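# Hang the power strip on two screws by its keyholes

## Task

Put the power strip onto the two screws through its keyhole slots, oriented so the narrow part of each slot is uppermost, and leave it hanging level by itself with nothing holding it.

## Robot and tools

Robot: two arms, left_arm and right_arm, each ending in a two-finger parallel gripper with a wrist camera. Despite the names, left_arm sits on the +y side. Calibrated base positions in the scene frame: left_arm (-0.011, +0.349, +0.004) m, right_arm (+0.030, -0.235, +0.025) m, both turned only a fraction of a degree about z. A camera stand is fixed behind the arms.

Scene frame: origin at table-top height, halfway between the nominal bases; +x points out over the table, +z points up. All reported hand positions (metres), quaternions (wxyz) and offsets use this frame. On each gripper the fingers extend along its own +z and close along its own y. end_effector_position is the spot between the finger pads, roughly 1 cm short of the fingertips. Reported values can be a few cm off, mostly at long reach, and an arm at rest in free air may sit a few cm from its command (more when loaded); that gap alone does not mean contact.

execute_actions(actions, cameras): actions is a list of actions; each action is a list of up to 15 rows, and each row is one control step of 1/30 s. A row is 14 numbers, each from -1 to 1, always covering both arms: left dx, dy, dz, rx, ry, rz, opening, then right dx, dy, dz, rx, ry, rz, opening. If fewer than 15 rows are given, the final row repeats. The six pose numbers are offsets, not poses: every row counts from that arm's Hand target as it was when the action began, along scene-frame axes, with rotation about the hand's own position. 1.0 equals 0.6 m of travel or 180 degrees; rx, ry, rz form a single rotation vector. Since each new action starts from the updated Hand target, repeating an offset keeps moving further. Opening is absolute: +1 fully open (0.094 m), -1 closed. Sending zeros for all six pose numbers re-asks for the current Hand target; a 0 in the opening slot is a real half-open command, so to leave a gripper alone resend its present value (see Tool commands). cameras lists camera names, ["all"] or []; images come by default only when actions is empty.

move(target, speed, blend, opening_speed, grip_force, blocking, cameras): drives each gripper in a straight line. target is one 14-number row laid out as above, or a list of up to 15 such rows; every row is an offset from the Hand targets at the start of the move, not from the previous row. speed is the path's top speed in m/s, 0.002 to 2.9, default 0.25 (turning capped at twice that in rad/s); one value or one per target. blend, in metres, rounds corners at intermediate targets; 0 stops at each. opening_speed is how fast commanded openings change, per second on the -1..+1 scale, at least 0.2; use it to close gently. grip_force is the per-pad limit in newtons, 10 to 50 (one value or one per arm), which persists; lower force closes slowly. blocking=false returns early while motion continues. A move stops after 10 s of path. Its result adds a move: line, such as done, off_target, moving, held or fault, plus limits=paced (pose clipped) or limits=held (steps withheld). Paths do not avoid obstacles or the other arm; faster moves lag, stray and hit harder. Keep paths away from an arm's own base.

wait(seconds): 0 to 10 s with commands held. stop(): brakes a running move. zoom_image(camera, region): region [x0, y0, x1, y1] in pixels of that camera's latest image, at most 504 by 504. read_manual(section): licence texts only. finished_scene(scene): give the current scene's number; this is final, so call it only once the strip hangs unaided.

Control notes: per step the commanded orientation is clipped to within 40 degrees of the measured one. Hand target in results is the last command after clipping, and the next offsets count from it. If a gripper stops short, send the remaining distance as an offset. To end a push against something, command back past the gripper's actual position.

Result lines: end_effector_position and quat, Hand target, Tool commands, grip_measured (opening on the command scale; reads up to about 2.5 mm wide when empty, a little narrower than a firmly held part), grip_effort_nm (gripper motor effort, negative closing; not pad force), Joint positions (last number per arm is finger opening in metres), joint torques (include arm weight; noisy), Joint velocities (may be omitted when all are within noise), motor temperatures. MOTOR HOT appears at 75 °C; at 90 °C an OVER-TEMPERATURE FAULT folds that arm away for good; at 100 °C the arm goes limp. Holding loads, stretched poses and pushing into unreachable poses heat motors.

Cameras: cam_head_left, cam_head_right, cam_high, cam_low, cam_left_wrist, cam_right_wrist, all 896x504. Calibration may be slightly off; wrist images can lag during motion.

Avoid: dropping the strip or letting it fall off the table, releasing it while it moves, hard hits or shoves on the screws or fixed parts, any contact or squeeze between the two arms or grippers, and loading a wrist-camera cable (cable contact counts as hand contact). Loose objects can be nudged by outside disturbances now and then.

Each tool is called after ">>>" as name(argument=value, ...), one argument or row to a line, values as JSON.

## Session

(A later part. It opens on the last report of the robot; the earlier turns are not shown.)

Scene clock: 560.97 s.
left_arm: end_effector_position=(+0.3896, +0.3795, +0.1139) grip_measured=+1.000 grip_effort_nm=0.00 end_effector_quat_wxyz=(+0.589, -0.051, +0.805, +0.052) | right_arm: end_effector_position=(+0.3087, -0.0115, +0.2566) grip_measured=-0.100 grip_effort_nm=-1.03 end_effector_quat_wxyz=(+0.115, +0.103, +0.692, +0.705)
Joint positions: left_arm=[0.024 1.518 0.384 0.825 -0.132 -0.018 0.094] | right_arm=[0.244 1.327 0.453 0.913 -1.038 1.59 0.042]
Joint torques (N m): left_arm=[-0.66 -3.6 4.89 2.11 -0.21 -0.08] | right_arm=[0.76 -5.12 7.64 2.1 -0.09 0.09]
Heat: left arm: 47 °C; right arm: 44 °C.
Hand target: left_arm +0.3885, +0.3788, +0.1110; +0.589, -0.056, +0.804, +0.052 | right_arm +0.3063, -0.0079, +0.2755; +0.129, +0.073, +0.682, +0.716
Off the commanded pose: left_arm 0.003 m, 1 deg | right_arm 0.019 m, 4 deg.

>>> wait(
  seconds=0.05,
  cameras=["cam_high", "cam_head_right"],
)

>>> zoom_image(
  camera="cam_high",
  region=[460, 180, 540, 240],
)

>>> zoom_image(
  camera="cam_high",
  region=[325, 110, 405, 170],
)

Scene clock: 562.17 s.
left_arm: end_effector_position=(+0.3896, +0.3795, +0.1139) grip_measured=+1.000 grip_effort_nm=0.00 end_effector_quat_wxyz=(+0.589, -0.051, +0.805, +0.052) | right_arm: end_effector_position=(+0.3087, -0.0115, +0.2566) grip_measured=-0.100 grip_effort_nm=-1.03 end_effector_quat_wxyz=(+0.115, +0.103, +0.692, +0.705)
Joint positions: left_arm=[0.024 1.518 0.384 0.825 -0.132 -0.018 0.094] | right_arm=[0.244 1.327 0.453 0.913 -1.038 1.59 0.042]
Joint torques (N m): left_arm=[-0.65 -3.6 4.9 2.11 -0.2 -0.07] | right_arm=[1.01 -5.09 7.64 2.09 -0.11 0.05]
Heat: left arm: 47 °C; right arm: 44 °C.
Hand target: left_arm +0.3885, +0.3788, +0.1110; +0.589, -0.056, +0.804, +0.052 | right_arm +0.3063, -0.0079, +0.2755; +0.129, +0.073, +0.682, +0.716
Tool commands: left_gripper/opening=+1.0 right_gripper/opening=-0.4
Off the commanded pose: left_arm 0.003 m, 1 deg | right_arm 0.019 m, 4 deg.
wait: 0.07 s; at rest from the start
Images, in order (width x height): cam_head_right 896x504, cam_high 896x504.

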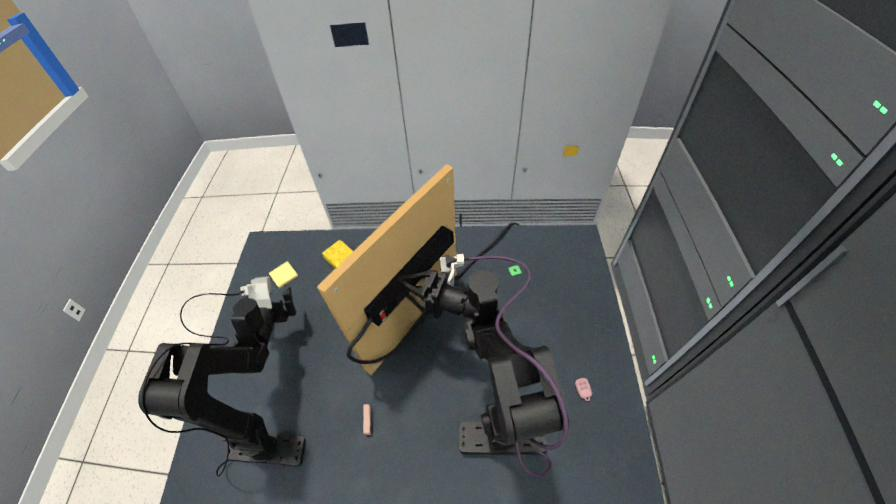

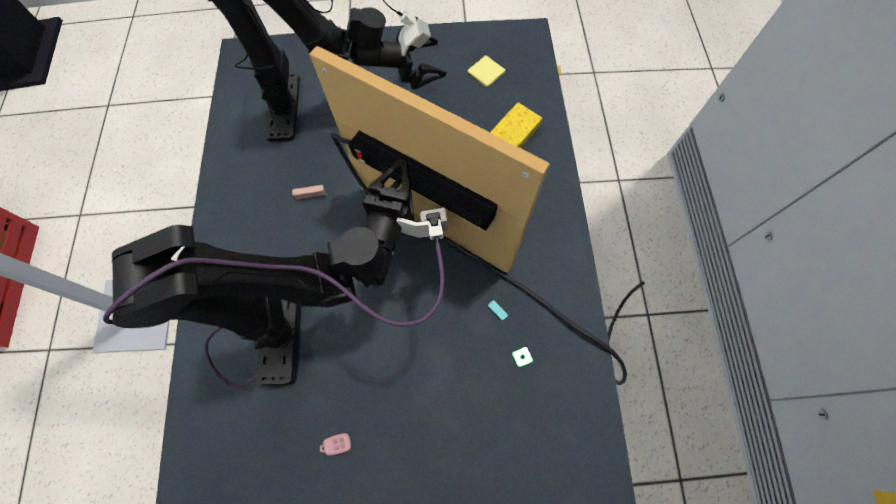

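Scaled by 6.300 from the camera's 896x504 image, which has a finer 1280x720 frame.

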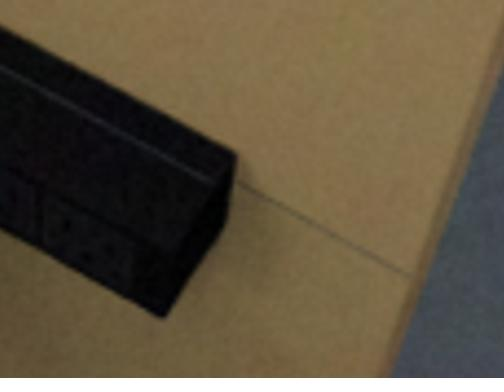

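Scaled by 6.300 from the camera's 896x504 image, which has a finer 1280x720 frame.

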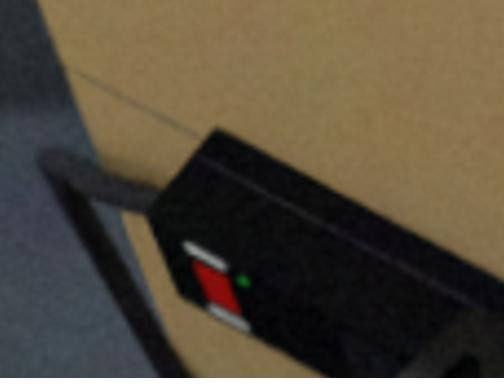

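>>> zoom_image(
  camera="cam_head_right",
  region=[340, 200, 480, 340],
)

Scaled by 3.600 from the camera's 896x504 image, which has a finer 1280x720 frame.

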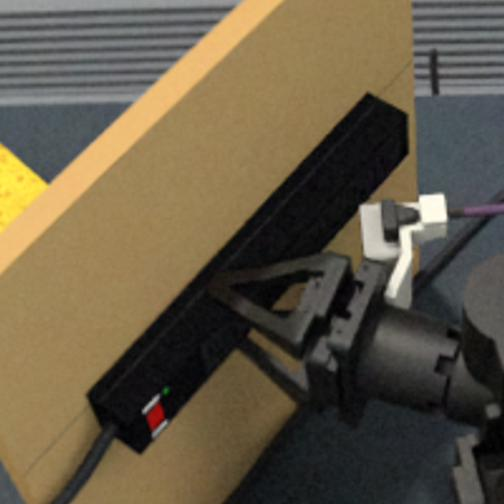

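>>> zoom_image(
  camera="cam_head_right",
  region=[340, 290, 400, 340],
)

>>> zoom_image(
  camera="cam_head_right",
  region=[420, 205, 470, 247],
)

Scaled by 8.400 from the camera's 896x504 image, which has a finer 1280x720 frame.

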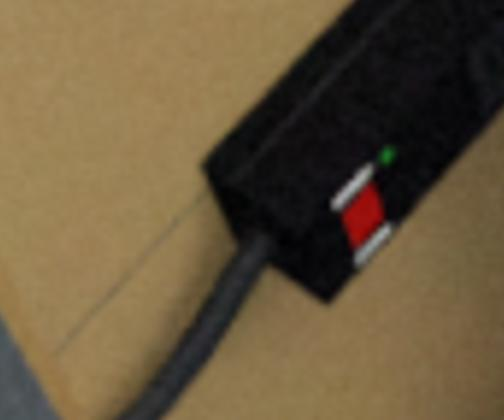

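Scaled by 10.080 from the camera's 896x504 image, which has a finer 1280x720 frame.

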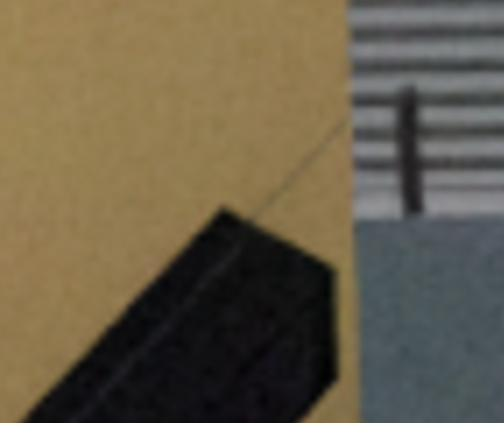

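>>> execute_actions(
  actions=[
    [[0,0,0,0,0,0,1,-0.0030,0.0035,0.0181,0,0,-0.0008,-0.4],[0,0,0,0,0,0,1,-0.0030,0.0035,-0.0219,0,0,-0.0008,-0.4],[0,0,0,0,0,0,1,0.0030,-0.0035,0.0162,0,0,-0.0016,-0.4],[0,0,0,0,0,0,1,0.0030,-0.0035,-0.0238,0,0,-0.0016,-0.4],[0,0,0,0,0,0,1,-0.0030,0.0035,0.0143,0,0,-0.0024,-0.4],[0,0,0,0,0,0,1,-0.0030,0.0035,-0.0257,0,0,-0.0024,-0.4],[0,0,0,0,0,0,1,0.0030,-0.0035,0.0124,0,0,-0.0032,-0.4],[0,0,0,0,0,0,1,0.0030,-0.0035,-0.0276,0,0,-0.0032,-0.4],[0,0,0,0,0,0,1,-0.0030,0.0035,0.0105,0,0,-0.0040,-0.4],[0,0,0,0,0,0,1,-0.0030,0.0035,-0.0295,0,0,-0.0040,-0.4],[0,0,0,0,0,0,1,0.0030,-0.0035,0.0086,0,0,-0.0048,-0.4],[0,0,0,0,0,0,1,0.0030,-0.0035,-0.0314,0,0,-0.0048,-0.4],[0,0,0,0,0,0,1,-0.0030,0.0035,0.0067,0,0,-0.0056,-0.4],[0,0,0,0,0,0,1,0.0030,-0.0035,-0.0333,0,0,-0.0056,-0.4],[0,0,0,0,0,0,1,0,0,-0.0133,0,0,-0.0056,-0.4]],
  ],
)

Scene clock: 569.20 s.
left_arm: end_effector_position=(+0.3896, +0.3795, +0.1139) grip_measured=+1.000 grip_effort_nm=0.00 end_effector_quat_wxyz=(+0.589, -0.051, +0.805, +0.052) | right_arm: end_effector_position=(+0.3081, -0.0114, +0.2558) grip_measured=-0.100 grip_effort_nm=-1.03 end_effector_quat_wxyz=(+0.123, +0.097, +0.690, +0.707)
Joint positions: left_arm=[0.024 1.518 0.384 0.825 -0.132 -0.018 0.094] | right_arm=[0.247 1.336 0.439 0.955 -1.031 1.589 0.042]
Joint torques (N m): left_arm=[-0.65 -3.62 4.9 2.11 -0.2 -0.07] | right_arm=[1.01 -4.71 6.53 2.04 0.04 0.08]
Heat: left arm: 47 °C; right arm: 44 °C.
Hand target: left_arm +0.3885, +0.3788, +0.1110; +0.589, -0.056, +0.804, +0.052 | right_arm +0.3064, -0.0079, +0.2676; +0.135, +0.079, +0.682, +0.715
Off the commanded pose: left_arm 0.003 m, 1 deg | right_arm 0.012 m, 3 deg.

>>> execute_actions(
  actions=[
    [[0,0,0,0,0,0,1,-0.0020,0.0038,0.0216,-0.0008,0.0007,-0.0008,-0.4],[0,0,0,0,0,0,1,-0.0020,0.0038,-0.0184,-0.0008,0.0007,-0.0008,-0.4],[0,0,0,0,0,0,1,0.0048,-0.0030,0.0232,-0.0016,0.0014,-0.0016,-0.4],[0,0,0,0,0,0,1,0.0048,-0.0030,-0.0168,-0.0016,0.0014,-0.0016,-0.4],[0,0,0,0,0,0,1,-0.0003,0.0043,0.0248,-0.0024,0.0021,-0.0024,-0.4],[0,0,0,0,0,0,1,-0.0003,0.0043,-0.0152,-0.0024,0.0021,-0.0024,-0.4],[0,0,0,0,0,0,1,0.0065,-0.0024,0.0264,-0.0032,0.0028,-0.0032,-0.4],[0,0,0,0,0,0,1,0.0065,-0.0024,-0.0136,-0.0032,0.0028,-0.0032,-0.4],[0,0,0,0,0,0,1,0.0014,0.0049,0.0280,-0.0039,0.0035,-0.0040,-0.4],[0,0,0,0,0,0,1,0.0014,0.0049,-0.0120,-0.0039,0.0035,-0.0040,-0.4],[0,0,0,0,0,0,1,0.0083,-0.0019,0.0296,-0.0046,0.0042,-0.0048,-0.4],[0,0,0,0,0,0,1,0.0083,-0.0019,-0.0104,-0.0046,0.0042,-0.0048,-0.4],[0,0,0,0,0,0,1,0.0032,0.0054,0.0310,-0.0052,0.0047,-0.0056,-0.4],[0,0,0,0,0,0,1,0.0092,-0.0016,-0.0090,-0.0052,0.0047,-0.0056,-0.4],[0,0,0,0,0,0,1,0.0062,0.0019,0.0110,-0.0052,0.0047,-0.0056,-0.4]],
  ],
)

Scene clock: 574.30 s.
left_arm: end_effector_position=(+0.3896, +0.3795, +0.1139) grip_measured=+1.000 grip_effort_nm=0.00 end_effector_quat_wxyz=(+0.589, -0.051, +0.805, +0.052) | right_arm: end_effector_position=(+0.3079, -0.0108, +0.2550) grip_measured=-0.100 grip_effort_nm=-1.03 end_effector_quat_wxyz=(+0.120, +0.106, +0.695, +0.701)
Joint positions: left_arm=[0.024 1.518 0.384 0.825 -0.132 -0.018 0.094] | right_arm=[0.252 1.311 0.448 0.883 -1.019 1.57 0.042]
Joint torques (N m): left_arm=[-0.68 -3.6 4.89 2.11 -0.2 -0.07] | right_arm=[1.39 -6.02 8.84 1.7 0.17 0.05]
Heat: left arm: 47 °C; right arm: 43 °C.
Hand target: left_arm +0.3885, +0.3788, +0.1110; +0.589, -0.056, +0.804, +0.052 | right_arm +0.3101, -0.0068, +0.2740; +0.137, +0.090, +0.688, +0.707
Off the commanded pose: left_arm 0.003 m, 1 deg | right_arm 0.020 m, 3 deg.

>>> wait(
  seconds=0.05,
  cameras=["cam_high", "cam_head_right"],
)

>>> zoom_image(
  camera="cam_high",
  region=[460, 180, 540, 240],
)

>>> zoom_image(
  camera="cam_high",
  region=[325, 110, 405, 170],
)

>>> zoom_image(
  camera="cam_head_right",
  region=[340, 290, 400, 340],
)

>>> zoom_image(
  camera="cam_head_right",
  region=[420, 205, 470, 247],
)

Scene clock: 575.60 s.
left_arm: end_effector_position=(+0.3896, +0.3795, +0.1139) grip_measured=+1.000 grip_effort_nm=0.00 end_effector_quat_wxyz=(+0.589, -0.051, +0.805, +0.052) | right_arm: end_effector_position=(+0.3079, -0.0108, +0.2550) grip_measured=-0.100 grip_effort_nm=-1.03 end_effector_quat_wxyz=(+0.120, +0.106, +0.695, +0.701)
Joint positions: left_arm=[0.024 1.518 0.384 0.825 -0.132 -0.018 0.094] | right_arm=[0.252 1.311 0.448 0.883 -1.019 1.57 0.042]
Joint torques (N m): left_arm=[-0.66 -3.62 4.89 2.11 -0.2 -0.08] | right_arm=[1.44 -6.02 8.81 1.65 0.1 0.04]
Heat: left arm: 47 °C; right arm: 43 °C.
Hand target: left_arm +0.3885, +0.3788, +0.1110; +0.589, -0.056, +0.804, +0.052 | right_arm +0.3101, -0.0068, +0.2740; +0.137, +0.090, +0.688, +0.707
Tool commands: left_gripper/opening=+1.0 right_gripper/opening=-0.4
Off the commanded pose: left_arm 0.003 m, 1 deg | right_arm 0.020 m, 3 deg.
wait: 0.07 s; at rest from the start
Images, in order (width x height): cam_head_right 896x504, cam_high 896x504.

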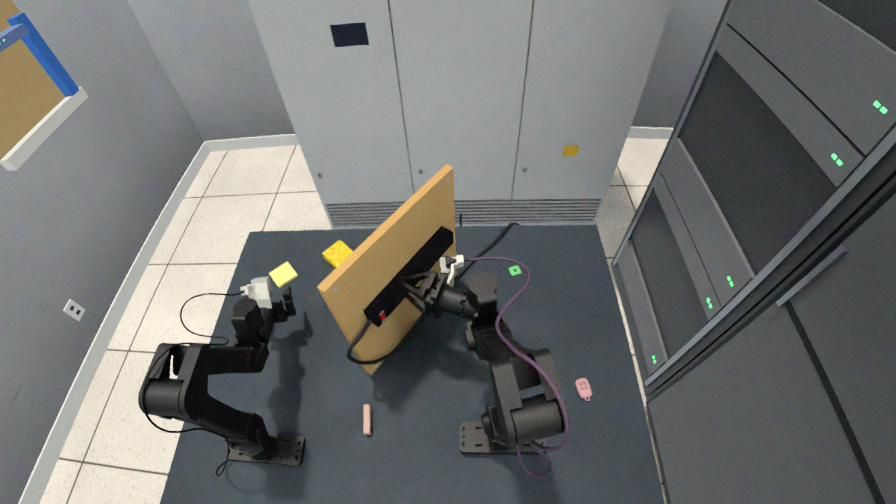

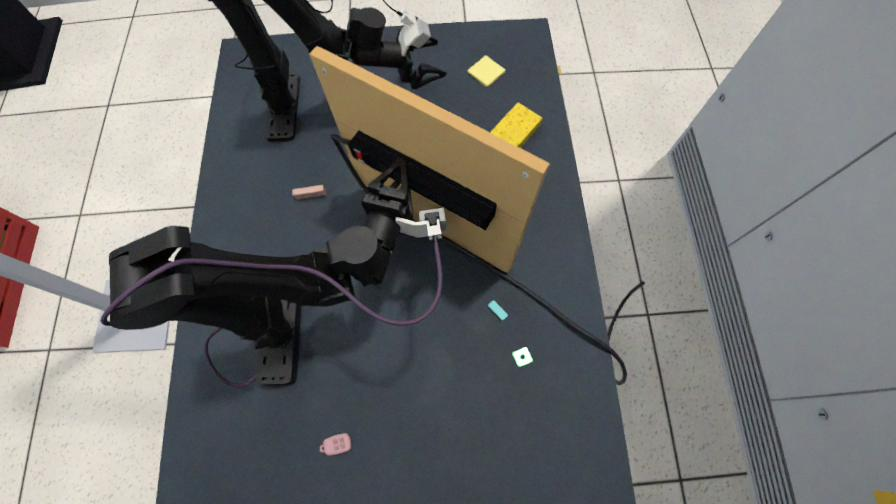

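Scaled by 6.300 from the camera's 896x504 image, which has a finer 1280x720 frame.

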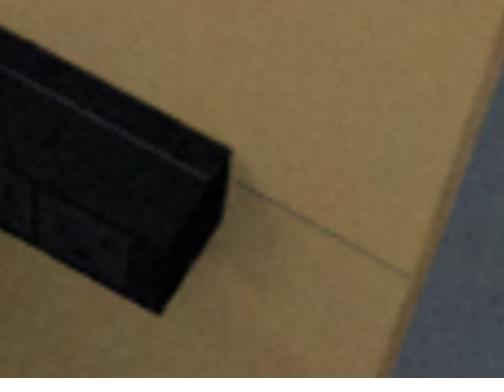

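Scaled by 6.300 from the camera's 896x504 image, which has a finer 1280x720 frame.

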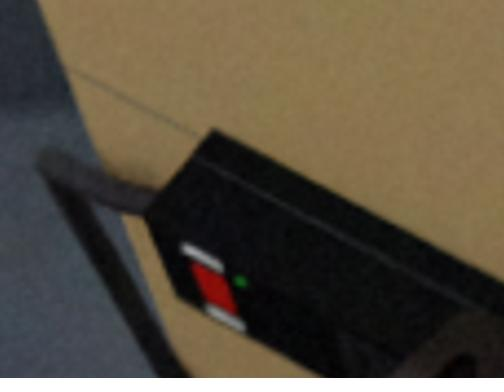

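Scaled by 8.400 from the camera's 896x504 image, which has a finer 1280x720 frame.

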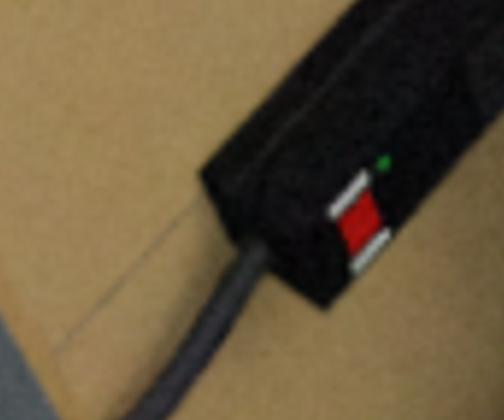

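Scaled by 10.080 from the camera's 896x504 image, which has a finer 1280x720 frame.

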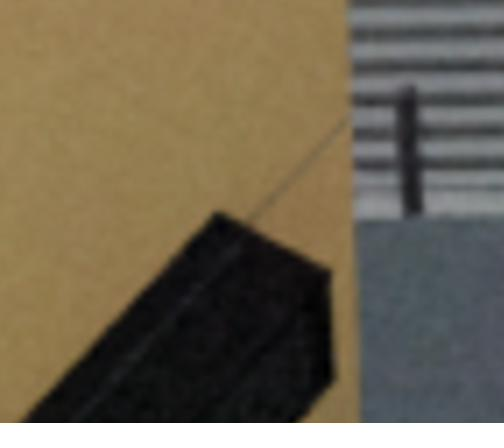

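>>> execute_actions(
  actions=[
    [[0,0,0,0,0,0,1,-0.0042,0.0018,0.0163,-0.0011,0.0040,0,-0.4],[0,0,0,0,0,0,1,-0.0042,0.0018,-0.0237,-0.0011,0.0040,0,-0.4],[0,0,0,0,0,0,1,0.0007,-0.0070,0.0127,-0.0023,0.0079,0,-0.4],[0,0,0,0,0,0,1,0.0007,-0.0070,-0.0273,-0.0023,0.0079,0,-0.4],[0,0,0,0,0,0,1,-0.0045,-0.0006,0.0090,-0.0034,0.0119,0,-0.4],[0,0,0,0,0,0,1,-0.0045,-0.0006,-0.0310,-0.0034,0.0119,0,-0.4],[0,0,0,0,0,0,1,0.0024,-0.0081,0.0090,-0.0034,0.0119,0,-0.4],[0,0,0,0,0,0,1,0.0024,-0.0081,-0.0310,-0.0034,0.0119,0,-0.4],[0,0,0,0,0,0,1,-0.0028,-0.0017,0.0090,-0.0034,0.0119,0,-0.4],[0,0,0,0,0,0,1,-0.0028,-0.0017,-0.0310,-0.0034,0.0119,0,-0.4],[0,0,0,0,0,0,1,0.0040,-0.0092,0.0090,-0.0034,0.0119,0,-0.4],[0,0,0,0,0,0,1,0.0040,-0.0092,-0.0310,-0.0034,0.0119,0,-0.4],[0,0,0,0,0,0,1,-0.0011,-0.0028,0.0090,-0.0034,0.0119,0,-0.4],[0,0,0,0,0,0,1,0.0049,-0.0098,-0.0310,-0.0034,0.0119,0,-0.4],[0,0,0,0,0,0,1,0.0019,-0.0063,-0.0110,-0.0034,0.0119,0,-0.4]],
  ],
)

Scene clock: 581.47 s.
left_arm: end_effector_position=(+0.3896, +0.3795, +0.1139) grip_measured=+1.000 grip_effort_nm=0.00 end_effector_quat_wxyz=(+0.589, -0.051, +0.805, +0.052) | right_arm: end_effector_position=(+0.3087, -0.0115, +0.2561) grip_measured=-0.100 grip_effort_nm=-1.03 end_effector_quat_wxyz=(+0.114, +0.108, +0.699, +0.697)
Joint positions: left_arm=[0.024 1.518 0.384 0.825 -0.132 -0.018 0.094] | right_arm=[0.247 1.3 0.465 0.831 -1.028 1.559 0.042]
Joint torques (N m): left_arm=[-0.65 -3.62 4.9 2.11 -0.21 -0.08] | right_arm=[0.32 -4.96 7.76 1.77 0.06 0.13]
Heat: left arm: 47 °C; right arm: 43 °C.
Hand target: left_arm +0.3885, +0.3788, +0.1110; +0.589, -0.056, +0.804, +0.052 | right_arm +0.3112, -0.0106, +0.2675; +0.125, +0.102, +0.694, +0.702
Off the commanded pose: left_arm 0.003 m, 1 deg | right_arm 0.012 m, 2 deg.

>>> execute_actions(
  actions=[
    [[0,0,0,0,0,0,1,-0.0037,0.0040,0.02,0,0,0,-0.4],[0,0,0,0,0,0,1,-0.0037,0.0040,-0.02,0,0,0,-0.4],[0,0,0,0,0,0,1,0.0016,-0.0026,0.02,0,0,0,-0.4],[0,0,0,0,0,0,1,0.0016,-0.0026,-0.02,0,0,0,-0.4],[0,0,0,0,0,0,1,-0.0051,0.0049,0.02,0,0,0,-0.4],[0,0,0,0,0,0,1,-0.0051,0.0049,-0.02,0,0,0,-0.4],[0,0,0,0,0,0,1,0.0002,-0.0017,0.02,0,0,0,-0.4],[0,0,0,0,0,0,1,0.0002,-0.0017,-0.02,0,0,0,-0.4],[0,0,0,0,0,0,1,-0.0065,0.0058,0.02,0,0,0,-0.4],[0,0,0,0,0,0,1,-0.0065,0.0058,-0.02,0,0,0,-0.4],[0,0,0,0,0,0,1,-0.0012,-0.0007,0.02,0,0,0,-0.4],[0,0,0,0,0,0,1,-0.0012,-0.0007,-0.02,0,0,0,-0.4],[0,0,0,0,0,0,1,-0.0079,0.0067,0.02,0,0,0,-0.4],[0,0,0,0,0,0,1,-0.0019,-0.0003,-0.02,0,0,0,-0.4],[0,0,0,0,0,0,1,-0.0049,0.0032,0,0,0,0,-0.4]],
  ],
)

Scene clock: 583.53 s.
left_arm: end_effector_position=(+0.3896, +0.3795, +0.1139) grip_measured=+1.000 grip_effort_nm=0.00 end_effector_quat_wxyz=(+0.589, -0.051, +0.805, +0.052) | right_arm: end_effector_position=(+0.3081, -0.0110, +0.2555) grip_measured=-0.100 grip_effort_nm=-1.03 end_effector_quat_wxyz=(+0.115, +0.111, +0.700, +0.696)
Joint positions: left_arm=[0.024 1.518 0.384 0.825 -0.132 -0.018 0.094] | right_arm=[0.251 1.293 0.462 0.823 -1.019 1.556 0.042]
Joint torques (N m): left_arm=[-0.65 -3.6 4.89 2.11 -0.2 -0.08] | right_arm=[1.09 -5.18 7.24 1.74 0.02 0.1]
Heat: left arm: 47 °C; right arm: 43 °C.
Hand target: left_arm +0.3885, +0.3788, +0.1110; +0.589, -0.056, +0.804, +0.052 | right_arm +0.3082, -0.0086, +0.2674; +0.124, +0.102, +0.694, +0.702
Off the commanded pose: left_arm 0.003 m, 1 deg | right_arm 0.012 m, 2 deg.

>>> execute_actions(
  actions=[
    [[0,0,0,0,0,0,1,-0.0037,0.0040,0.02,0,0,0,-0.4],[0,0,0,0,0,0,1,-0.0037,0.0040,-0.02,0,0,0,-0.4],[0,0,0,0,0,0,1,0.0016,-0.0026,0.02,0,0,0,-0.4],[0,0,0,0,0,0,1,0.0016,-0.0026,-0.02,0,0,0,-0.4],[0,0,0,0,0,0,1,-0.0051,0.0049,0.02,0,0,0,-0.4],[0,0,0,0,0,0,1,-0.0051,0.0049,-0.02,0,0,0,-0.4],[0,0,0,0,0,0,1,0.0002,-0.0017,0.02,0,0,0,-0.4],[0,0,0,0,0,0,1,0.0002,-0.0017,-0.02,0,0,0,-0.4],[0,0,0,0,0,0,1,-0.0065,0.0058,0.02,0,0,0,-0.4],[0,0,0,0,0,0,1,-0.0065,0.0058,-0.02,0,0,0,-0.4],[0,0,0,0,0,0,1,-0.0012,-0.0007,0.02,0,0,0,-0.4],[0,0,0,0,0,0,1,-0.0012,-0.0007,-0.02,0,0,0,-0.4],[0,0,0,0,0,0,1,-0.0079,0.0067,0.02,0,0,0,-0.4],[0,0,0,0,0,0,1,-0.0019,-0.0003,-0.02,0,0,0,-0.4],[0,0,0,0,0,0,1,-0.0049,0.0032,0,0,0,0,-0.4]],
  ],
)

Scene clock: 585.13 s.
left_arm: end_effector_position=(+0.3896, +0.3795, +0.1139) grip_measured=+1.000 grip_effort_nm=0.00 end_effector_quat_wxyz=(+0.589, -0.051, +0.805, +0.052) | right_arm: end_effector_position=(+0.3062, -0.0101, +0.2506) grip_measured=-0.100 grip_effort_nm=-1.03 end_effector_quat_wxyz=(+0.111, +0.118, +0.703, +0.692)
Joint positions: left_arm=[0.024 1.518 0.384 0.825 -0.132 -0.018 0.094] | right_arm=[0.259 1.285 0.452 0.803 -1.006 1.552 0.042]
Joint torques (N m): left_arm=[-0.66 -3.6 4.9 2.11 -0.2 -0.08] | right_arm=[1.32 -5.75 7.36 1.99 0.02 0.14]
Heat: left arm: 47 °C; right arm: 43 °C.
Hand target: left_arm +0.3885, +0.3788, +0.1110; +0.589, -0.056, +0.804, +0.052 | right_arm +0.3053, -0.0067, +0.2675; +0.125, +0.102, +0.694, +0.702
Off the commanded pose: left_arm 0.003 m, 1 deg | right_arm 0.017 m, 3 deg.

>>> execute_actions(
  actions=[
    [[0,0,0,0,0,0,1,-0.0027,0.0031,0.0181,0.0002,-0.0008,0,-0.4],[0,0,0,0,0,0,1,-0.0027,0.0031,-0.0219,0.0002,-0.0008,0,-0.4],[0,0,0,0,0,0,1,0.0036,-0.0043,0.0162,0.0004,-0.0016,0,-0.4],[0,0,0,0,0,0,1,0.0036,-0.0043,-0.0238,0.0004,-0.0016,0,-0.4],[0,0,0,0,0,0,1,-0.0021,0.0022,0.0143,0.0006,-0.0024,0,-0.4],[0,0,0,0,0,0,1,-0.0021,0.0022,-0.0257,0.0006,-0.0024,0,-0.4],[0,0,0,0,0,0,1,0.0042,-0.0052,0.0124,0.0009,-0.0031,0,-0.4],[0,0,0,0,0,0,1,0.0042,-0.0052,-0.0276,0.0009,-0.0031,0,-0.4],[0,0,0,0,0,0,1,-0.0015,0.0014,0.0105,0.0011,-0.0039,0,-0.4],[0,0,0,0,0,0,1,-0.0015,0.0014,-0.0295,0.0011,-0.0039,0,-0.4],[0,0,0,0,0,0,1,0.0048,-0.0060,0.0086,0.0013,-0.0047,0,-0.4],[0,0,0,0,0,0,1,0.0048,-0.0060,-0.0314,0.0013,-0.0047,0,-0.4],[0,0,0,0,0,0,1,-0.0009,0.0006,0.0067,0.0015,-0.0055,0,-0.4],[0,0,0,0,0,0,1,0.0051,-0.0064,-0.0333,0.0015,-0.0055,0,-0.4],[0,0,0,0,0,0,1,0.0021,-0.0029,-0.0133,0.0015,-0.0055,0,-0.4]],
  ],
)

Scene clock: 587.67 s.
left_arm: end_effector_position=(+0.3896, +0.3795, +0.1139) grip_measured=+1.000 grip_effort_nm=0.00 end_effector_quat_wxyz=(+0.589, -0.051, +0.805, +0.052) | right_arm: end_effector_position=(+0.3067, -0.0104, +0.2433) grip_measured=-0.100 grip_effort_nm=-1.03 end_effector_quat_wxyz=(+0.113, +0.118, +0.703, +0.692)
Joint positions: left_arm=[0.024 1.518 0.384 0.825 -0.132 -0.018 0.094] | right_arm=[0.258 1.312 0.433 0.849 -1.005 1.55 0.042]
Joint torques (N m): left_arm=[-0.66 -3.6 4.89 2.11 -0.21 -0.08] | right_arm=[0.65 -4.74 6.53 2.29 -0.04 0.13]
Heat: left arm: 47 °C; right arm: 43 °C.
Hand target: left_arm +0.3885, +0.3788, +0.1110; +0.589, -0.056, +0.804, +0.052 | right_arm +0.3065, -0.0085, +0.2594; +0.130, +0.096, +0.691, +0.704
Off the commanded pose: left_arm 0.003 m, 1 deg | right_arm 0.016 m, 4 deg.

>>> execute_actions(
  actions=[
    [[0,0,0,0,0,0,1,-0.0027,0.0031,0.0185,0.0,-0.0,0,-0.4],[0,0,0,0,0,0,1,-0.0027,0.0031,-0.0215,0.0,-0.0,0,-0.4],[0,0,0,0,0,0,1,0.0027,-0.0031,0.0170,0.0,-0.0,0,-0.4],[0,0,0,0,0,0,1,0.0027,-0.0031,-0.0230,0.0,-0.0,0,-0.4],[0,0,0,0,0,0,1,-0.0027,0.0031,0.0155,0.0,-0.0,0,-0.4],[0,0,0,0,0,0,1,-0.0027,0.0031,-0.0245,0.0,-0.0,0,-0.4],[0,0,0,0,0,0,1,0.0027,-0.0031,0.0140,0.0,-0.0,0,-0.4],[0,0,0,0,0,0,1,0.0027,-0.0031,-0.0260,0.0,-0.0,0,-0.4],[0,0,0,0,0,0,1,-0.0027,0.0031,0.0132,0.0,-0.0,0,-0.4],[0,0,0,0,0,0,1,-0.0027,0.0031,-0.0268,0.0,-0.0,0,-0.4],[0,0,0,0,0,0,1,0.0027,-0.0031,0.0132,0.0,-0.0,0,-0.4],[0,0,0,0,0,0,1,0.0027,-0.0031,-0.0268,0.0,-0.0,0,-0.4],[0,0,0,0,0,0,1,-0.0027,0.0031,0.0132,0.0,-0.0,0,-0.4],[0,0,0,0,0,0,1,0.0027,-0.0031,-0.0268,0.0,-0.0,0,-0.4],[0,0,0,0,0,0,1,0.0,-0.0,-0.0068,0.0,-0.0,0,-0.4]],
  ],
)

Scene clock: 589.83 s.
left_arm: end_effector_position=(+0.3896, +0.3795, +0.1139) grip_measured=+1.000 grip_effort_nm=0.00 end_effector_quat_wxyz=(+0.589, -0.051, +0.805, +0.052) | right_arm: end_effector_position=(+0.3071, -0.0101, +0.2431) grip_measured=-0.100 grip_effort_nm=-1.03 end_effector_quat_wxyz=(+0.120, +0.109, +0.699, +0.697)
Joint positions: left_arm=[0.024 1.518 0.384 0.825 -0.132 -0.018 0.094] | right_arm=[0.258 1.335 0.422 0.913 -1.007 1.555 0.042]
Joint torques (N m): left_arm=[-0.68 -3.6 4.9 2.11 -0.2 -0.08] | right_arm=[0.54 -5.2 6.49 1.93 -0.01 0.11]
Heat: left arm: 47 °C; right arm: 43 °C.
Hand target: left_arm +0.3885, +0.3788, +0.1110; +0.589, -0.056, +0.804, +0.052 | right_arm +0.3065, -0.0084, +0.2555; +0.130, +0.096, +0.691, +0.704
Off the commanded pose: left_arm 0.003 m, 1 deg | right_arm 0.012 m, 2 deg.

>>> execute_actions(
  actions=[
    [[0,0,0,0,0,0,1,-0.0027,0.0031,0.0215,0.0002,0.0005,0,-0.4],[0,0,0,0,0,0,1,-0.0027,0.0031,-0.0185,0.0002,0.0005,0,-0.4],[0,0,0,0,0,0,1,0.0027,-0.0031,0.0230,0.0004,0.0010,0,-0.4],[0,0,0,0,0,0,1,0.0027,-0.0031,-0.0170,0.0004,0.0010,0,-0.4],[0,0,0,0,0,0,1,-0.0027,0.0031,0.0245,0.0006,0.0015,0,-0.4],[0,0,0,0,0,0,1,-0.0027,0.0031,-0.0155,0.0006,0.0015,0,-0.4],[0,0,0,0,0,0,1,0.0027,-0.0031,0.0260,0.0008,0.0020,0,-0.4],[0,0,0,0,0,0,1,0.0027,-0.0031,-0.0140,0.0008,0.0020,0,-0.4],[0,0,0,0,0,0,1,-0.0027,0.0031,0.0268,0.0010,0.0025,0,-0.4],[0,0,0,0,0,0,1,-0.0027,0.0031,-0.0132,0.0010,0.0025,0,-0.4],[0,0,0,0,0,0,1,0.0027,-0.0031,0.0268,0.0010,0.0030,0,-0.4],[0,0,0,0,0,0,1,0.0027,-0.0031,-0.0132,0.0010,0.0030,0,-0.4],[0,0,0,0,0,0,1,-0.0027,0.0031,0.0268,0.0010,0.0030,0,-0.4],[0,0,0,0,0,0,1,0.0027,-0.0031,-0.0132,0.0010,0.0030,0,-0.4],[0,0,0,0,0,0,1,0.0,-0.0,0.0068,0.0010,0.0030,0,-0.4]],
  ],
  cameras=["cam_high", "cam_head_right"],
)

>>> zoom_image(
  camera="cam_high",
  region=[320, 110, 520, 240],
)

>>> zoom_image(
  camera="cam_head_right",
  region=[340, 200, 480, 340],
)

Scene clock: 592.50 s.
left_arm: end_effector_position=(+0.3896, +0.3795, +0.1139) grip_measured=+1.000 grip_effort_nm=0.00 end_effector_quat_wxyz=(+0.589, -0.051, +0.805, +0.052) | right_arm: end_effector_position=(+0.3065, -0.0103, +0.2429) grip_measured=-0.100 grip_effort_nm=-1.03 end_effector_quat_wxyz=(+0.114, +0.116, +0.700, +0.695)
Joint positions: left_arm=[0.024 1.518 0.384 0.825 -0.132 -0.018 0.094] | right_arm=[0.259 1.323 0.425 0.885 -1.006 1.562 0.042]
Joint torques (N m): left_arm=[-0.66 -3.6 4.9 2.11 -0.21 -0.08] | right_arm=[0.55 -5.53 7.31 2 -0.08 0.2]
Heat: left arm: 47 °C; right arm: 42 °C.
Hand target: left_arm +0.3885, +0.3788, +0.1110; +0.589, -0.056, +0.804, +0.052 | right_arm +0.3065, -0.0084, +0.2595; +0.127, +0.100, +0.691, +0.705
Off the commanded pose: left_arm 0.003 m, 1 deg | right_arm 0.017 m, 3 deg.
Images, in order (width x height): cam_head_right 896x504, cam_high 896x504.

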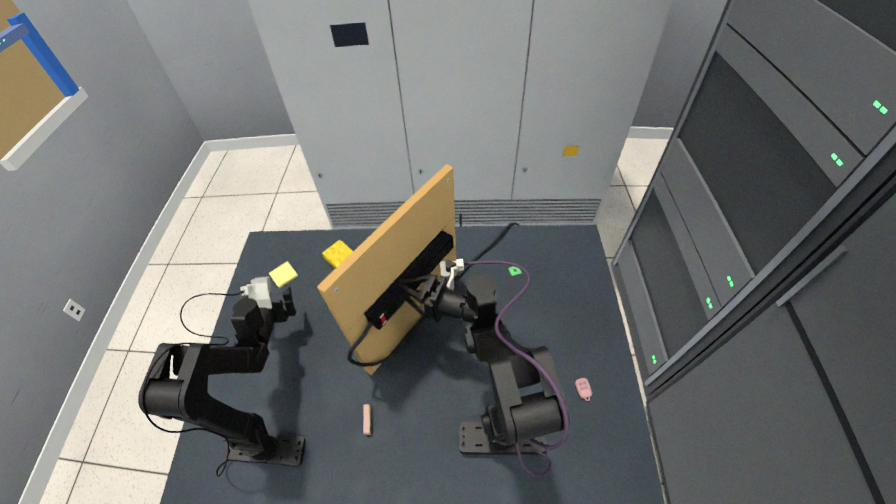

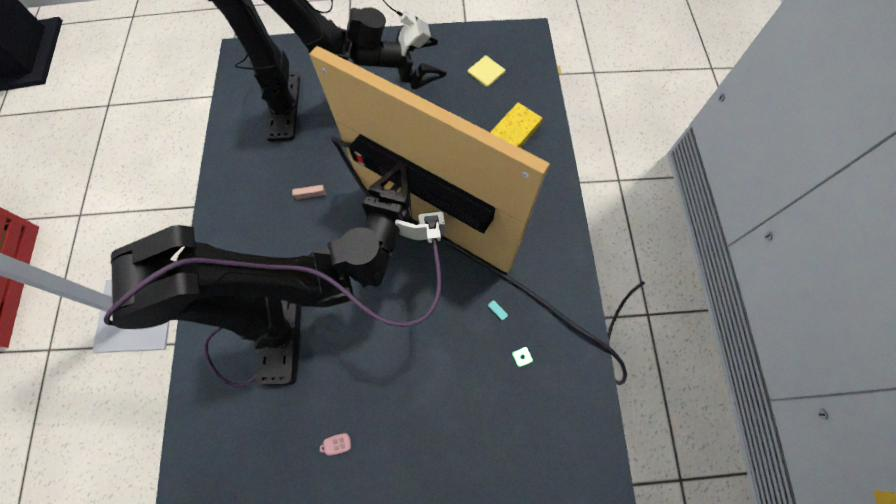

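Scaled by 2.520 from the camera's 896x504 image, which has a finer 1280x720 frame.

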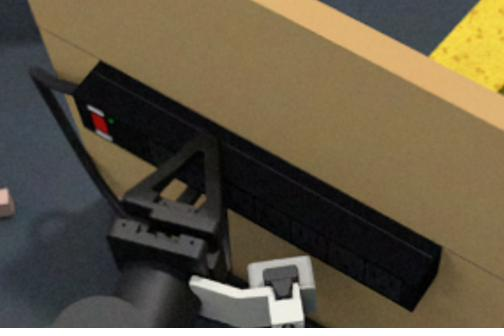

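Scaled by 3.600 from the camera's 896x504 image, which has a finer 1280x720 frame.

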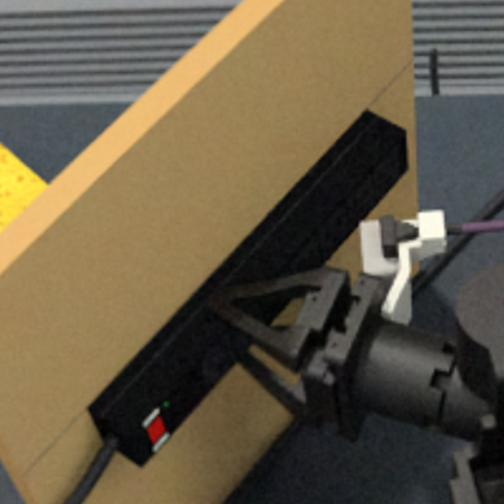

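>>> zoom_image(
  camera="cam_high",
  region=[460, 180, 540, 240],
)

>>> zoom_image(
  camera="cam_high",
  region=[325, 110, 405, 170],
)

>>> zoom_image(
  camera="cam_head_right",
  region=[340, 290, 400, 340],
)

>>> zoom_image(
  camera="cam_head_right",
  region=[420, 205, 470, 247],
)

Scaled by 6.300 from the camera's 896x504 image, which has a finer 1280x720 frame.

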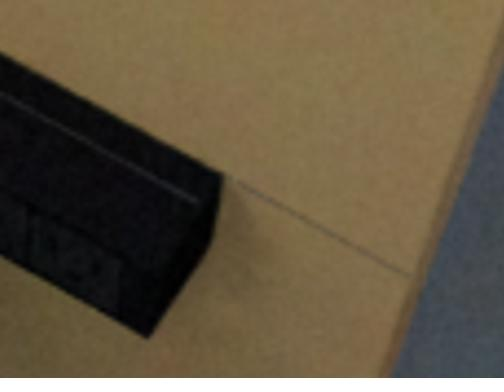

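Scaled by 6.300 from the camera's 896x504 image, which has a finer 1280x720 frame.

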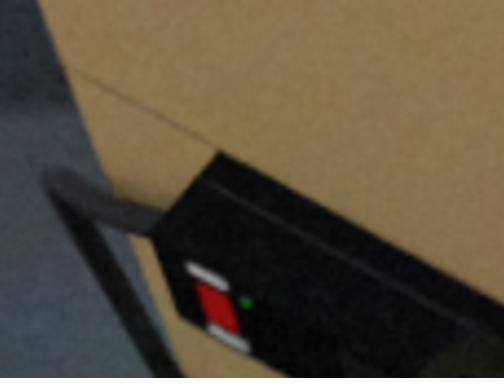

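Scaled by 8.400 from the camera's 896x504 image, which has a finer 1280x720 frame.

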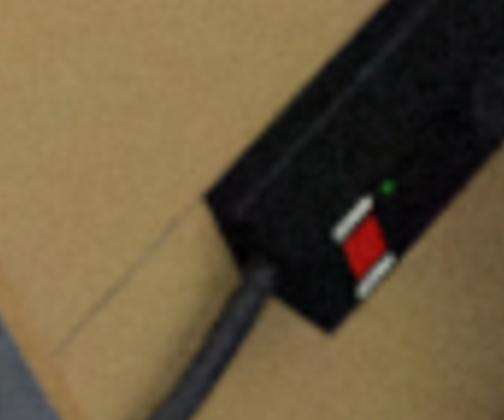

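Scaled by 10.080 from the camera's 896x504 image, which has a finer 1280x720 frame.

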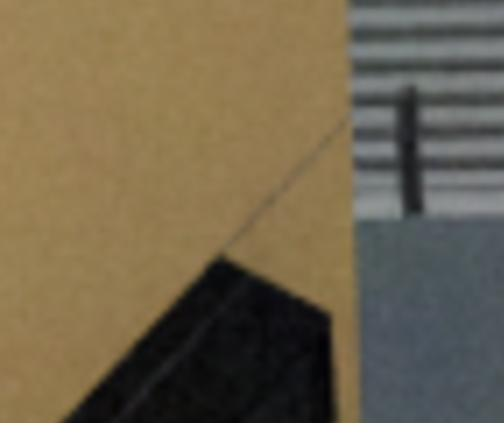

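>>> move(
  target=[0,0,0,0,0,0,1,-0.0009,-0.0014,0,0,0,0,0.35],
  opening_speed=0.6,
  speed=0.05,
)

Scene clock: 596.40 s.
left_arm: end_effector_position=(+0.3896, +0.3795, +0.1139) grip_measured=+1.000 grip_effort_nm=0.00 end_effector_quat_wxyz=(+0.589, -0.051, +0.805, +0.052) | right_arm: end_effector_position=(+0.3065, -0.0103, +0.2437) grip_measured=+0.348 grip_effort_nm=0.08 end_effector_quat_wxyz=(+0.109, +0.121, +0.698, +0.697)
Joint positions: left_arm=[0.024 1.518 0.384 0.825 -0.132 -0.018 0.094] | right_arm=[0.259 1.322 0.425 0.888 -1.006 1.58 0.063]
Joint torques (N m): left_arm=[-0.68 -3.6 4.89 2.11 -0.2 -0.08] | right_arm=[0.28 -5.98 6.83 1.99 -0.04 -0.02]
Heat: left arm: 47 °C; right arm: 42 °C.
Hand target: left_arm +0.3885, +0.3788, +0.1110; +0.589, -0.056, +0.804, +0.052 | right_arm +0.3059, -0.0092, +0.2594; +0.127, +0.100, +0.691, +0.705
Off the commanded pose: left_arm 0.003 m, 1 deg | right_arm 0.016 m, 3 deg.
move: off_target (right_arm)

>>> move(
  target=[0,0,0,0,0,0,1,0,0,0,0,0,0,0.85],
  opening_speed=1.0,
  speed=0.05,
  cameras=["cam_high"],
)

>>> zoom_image(
  camera="cam_high",
  region=[320, 110, 520, 240],
)

Scene clock: 597.70 s.
left_arm: end_effector_position=(+0.3896, +0.3795, +0.1139) grip_measured=+1.000 grip_effort_nm=0.00 end_effector_quat_wxyz=(+0.589, -0.051, +0.805, +0.052) | right_arm: end_effector_position=(+0.3065, -0.0103, +0.2437) grip_measured=+0.848 grip_effort_nm=0.08 end_effector_quat_wxyz=(+0.109, +0.121, +0.698, +0.697)
Joint positions: left_arm=[0.024 1.518 0.384 0.825 -0.132 -0.018 0.094] | right_arm=[0.259 1.322 0.425 0.888 -1.006 1.58 0.087]
Joint torques (N m): left_arm=[-0.66 -3.6 4.9 2.11 -0.21 -0.08] | right_arm=[0.25 -5.79 6.89 1.94 -0.05 0.01]
Heat: left arm: 47 °C; right arm: 42 °C.
Hand target: left_arm +0.3885, +0.3788, +0.1110; +0.589, -0.056, +0.804, +0.052 | right_arm +0.3059, -0.0092, +0.2594; +0.127, +0.100, +0.691, +0.705
Off the commanded pose: left_arm 0.003 m, 1 deg | right_arm 0.016 m, 3 deg.
move: off_target (right_arm)
Images, in order (width x height): cam_high 896x504.

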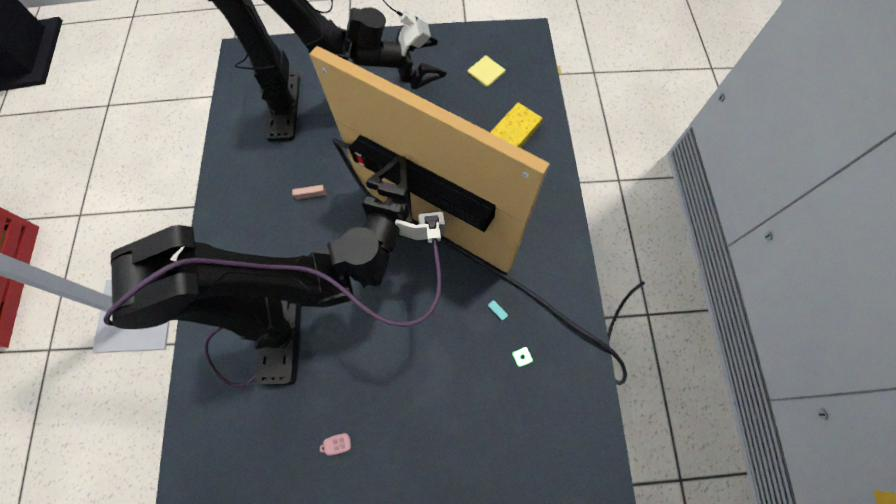

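Scaled by 2.520 from the camera's 896x504 image, which has a finer 1280x720 frame.

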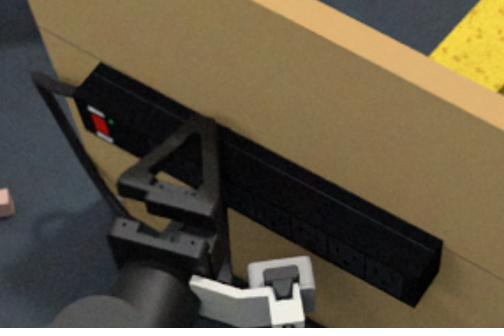

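>>> move(
  target=[0,0,0,0,0,0,1,-0.0240,-0.0710,0,0,0,0,0.85],
  speed=0.06,
)

Scene clock: 600.00 s.
left_arm: end_effector_position=(+0.3896, +0.3795, +0.1139) grip_measured=+1.000 grip_effort_nm=0.00 end_effector_quat_wxyz=(+0.589, -0.051, +0.805, +0.052) | right_arm: end_effector_position=(+0.2959, -0.0506, +0.2564) grip_measured=+0.848 grip_effort_nm=0.08 end_effector_quat_wxyz=(+0.120, +0.108, +0.692, +0.703)
Joint positions: left_arm=[0.024 1.518 0.384 0.825 -0.132 -0.018 0.094] | right_arm=[0.081 1.224 0.385 0.888 -1.185 1.603 0.087]
Joint torques (N m): left_arm=[-0.68 -3.6 4.89 2.11 -0.21 -0.08] | right_arm=[-0.34 -4.97 4.89 1.71 -0.07 0.01]
Heat: left arm: 47 °C; right arm: 42 °C.
Hand target: left_arm +0.3885, +0.3788, +0.1110; +0.589, -0.056, +0.804, +0.052 | right_arm +0.2916, -0.0519, +0.2595; +0.127, +0.100, +0.691, +0.705
Off the commanded pose: left_arm 0.003 m, 1 deg | right_arm 0.005 m, 1 deg.
move: done

>>> move(
  target=[0,0,0,0,0,0,1,-0.0480,-0.1400,0.0,0,0,0,0.85],
  speed=0.15,
  cameras=["cam_high", "cam_head_right", "cam_low"],
)

>>> zoom_image(
  camera="cam_high",
  region=[320, 110, 520, 240],
)

>>> zoom_image(
  camera="cam_head_right",
  region=[340, 200, 480, 340],
)

Scene clock: 602.47 s.
left_arm: end_effector_position=(+0.3896, +0.3795, +0.1139) grip_measured=+1.000 grip_effort_nm=0.00 end_effector_quat_wxyz=(+0.589, -0.051, +0.805, +0.052) | right_arm: end_effector_position=(+0.2669, -0.1353, +0.2593) grip_measured=+0.848 grip_effort_nm=0.08 end_effector_quat_wxyz=(+0.141, +0.130, +0.695, +0.693)
Joint positions: left_arm=[0.024 1.518 0.384 0.825 -0.132 -0.018 0.094] | right_arm=[-0.364 1.074 0.306 0.918 -1.568 1.706 0.087]
Joint torques (N m): left_arm=[-0.66 -3.6 4.89 2.11 -0.2 -0.07] | right_arm=[-0.44 -3.18 4.79 1.46 -0.04 -0.01]
Heat: left arm: 47 °C; right arm: 42 °C.
Hand target: left_arm +0.3885, +0.3788, +0.1110; +0.589, -0.056, +0.804, +0.052 | right_arm +0.2628, -0.1359, +0.2595; +0.127, +0.100, +0.691, +0.705
Off the commanded pose: left_arm 0.003 m, 1 deg | right_arm 0.004 m, 4 deg.
joint sent to its limit (right arm) — joint 5 (wrist yaw), lower limit. The joint targets are off in orientation, not in position.
move: off_target (right_arm)
Images, in order (width x height): cam_head_right 896x504, cam_high 896x504, cam_low 896x504.

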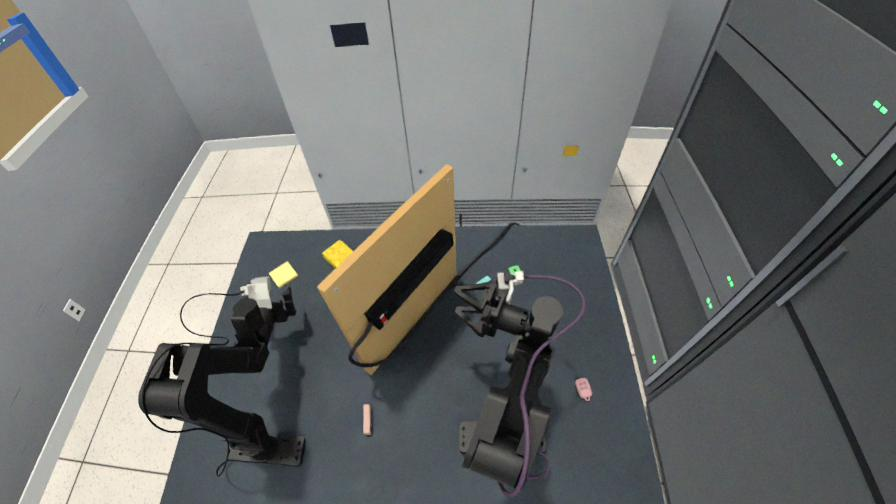

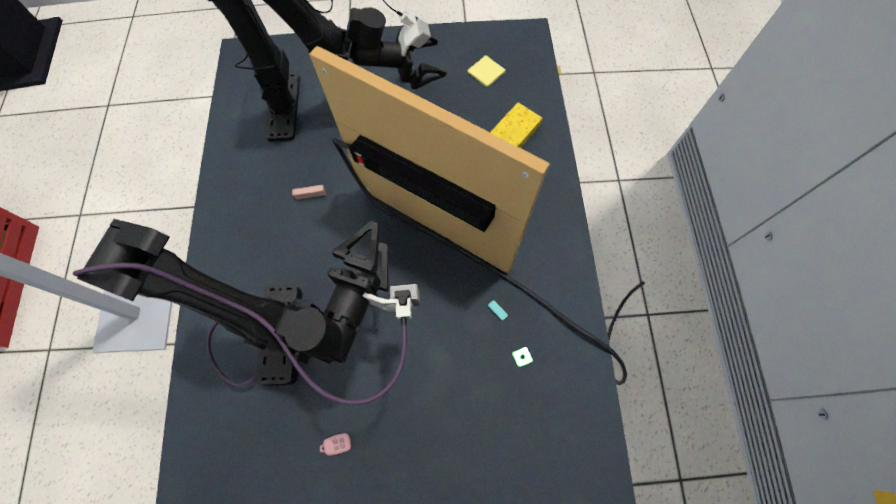

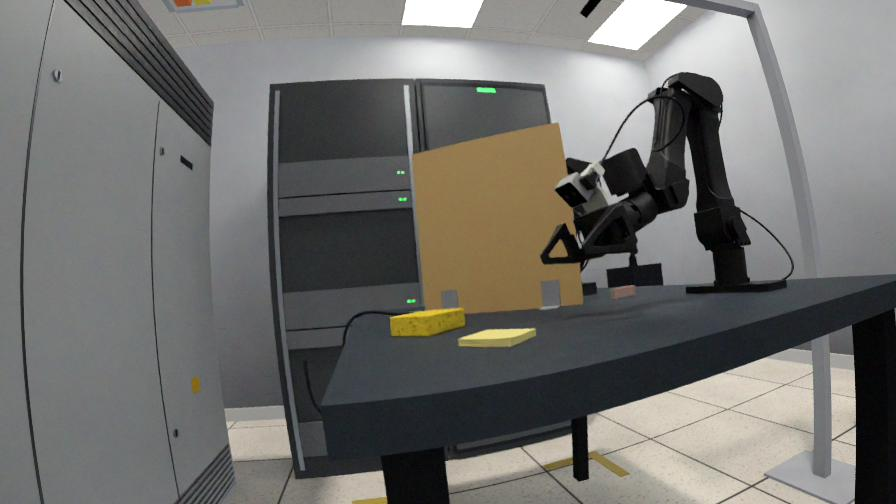

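Scaled by 2.520 from the camera's 896x504 image, which has a finer 1280x720 frame.

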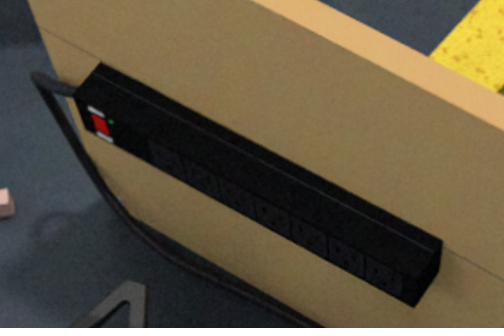

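Scaled by 3.600 from the camera's 896x504 image, which has a finer 1280x720 frame.

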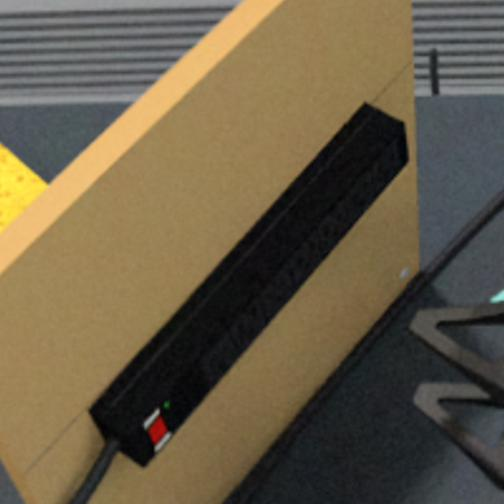

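>>> zoom_image(
  camera="cam_high",
  region=[460, 180, 540, 240],
)

>>> zoom_image(
  camera="cam_high",
  region=[325, 110, 405, 170],
)

>>> zoom_image(
  camera="cam_head_right",
  region=[340, 290, 400, 340],
)

>>> zoom_image(
  camera="cam_head_right",
  region=[420, 205, 470, 247],
)

Scaled by 6.300 from the camera's 896x504 image, which has a finer 1280x720 frame.

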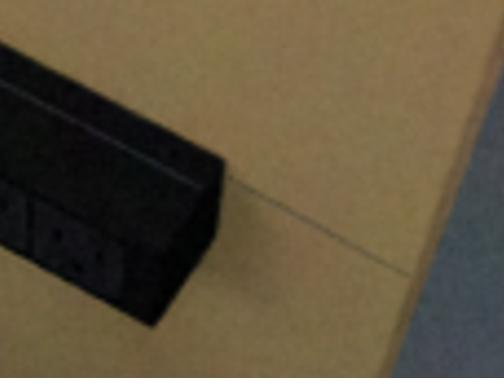

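Scaled by 6.300 from the camera's 896x504 image, which has a finer 1280x720 frame.

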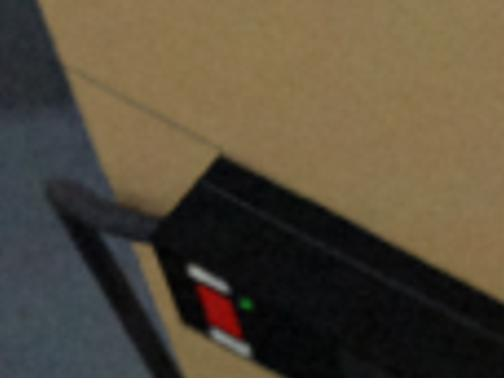

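Scaled by 8.400 from the camera's 896x504 image, which has a finer 1280x720 frame.

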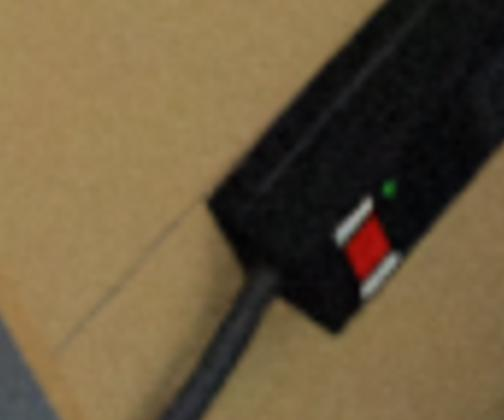

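Scaled by 10.080 from the camera's 896x504 image, which has a finer 1280x720 frame.

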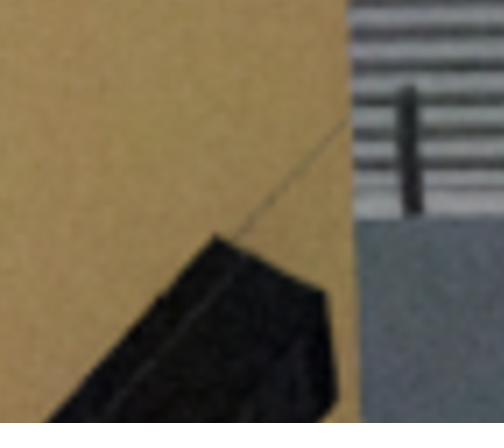

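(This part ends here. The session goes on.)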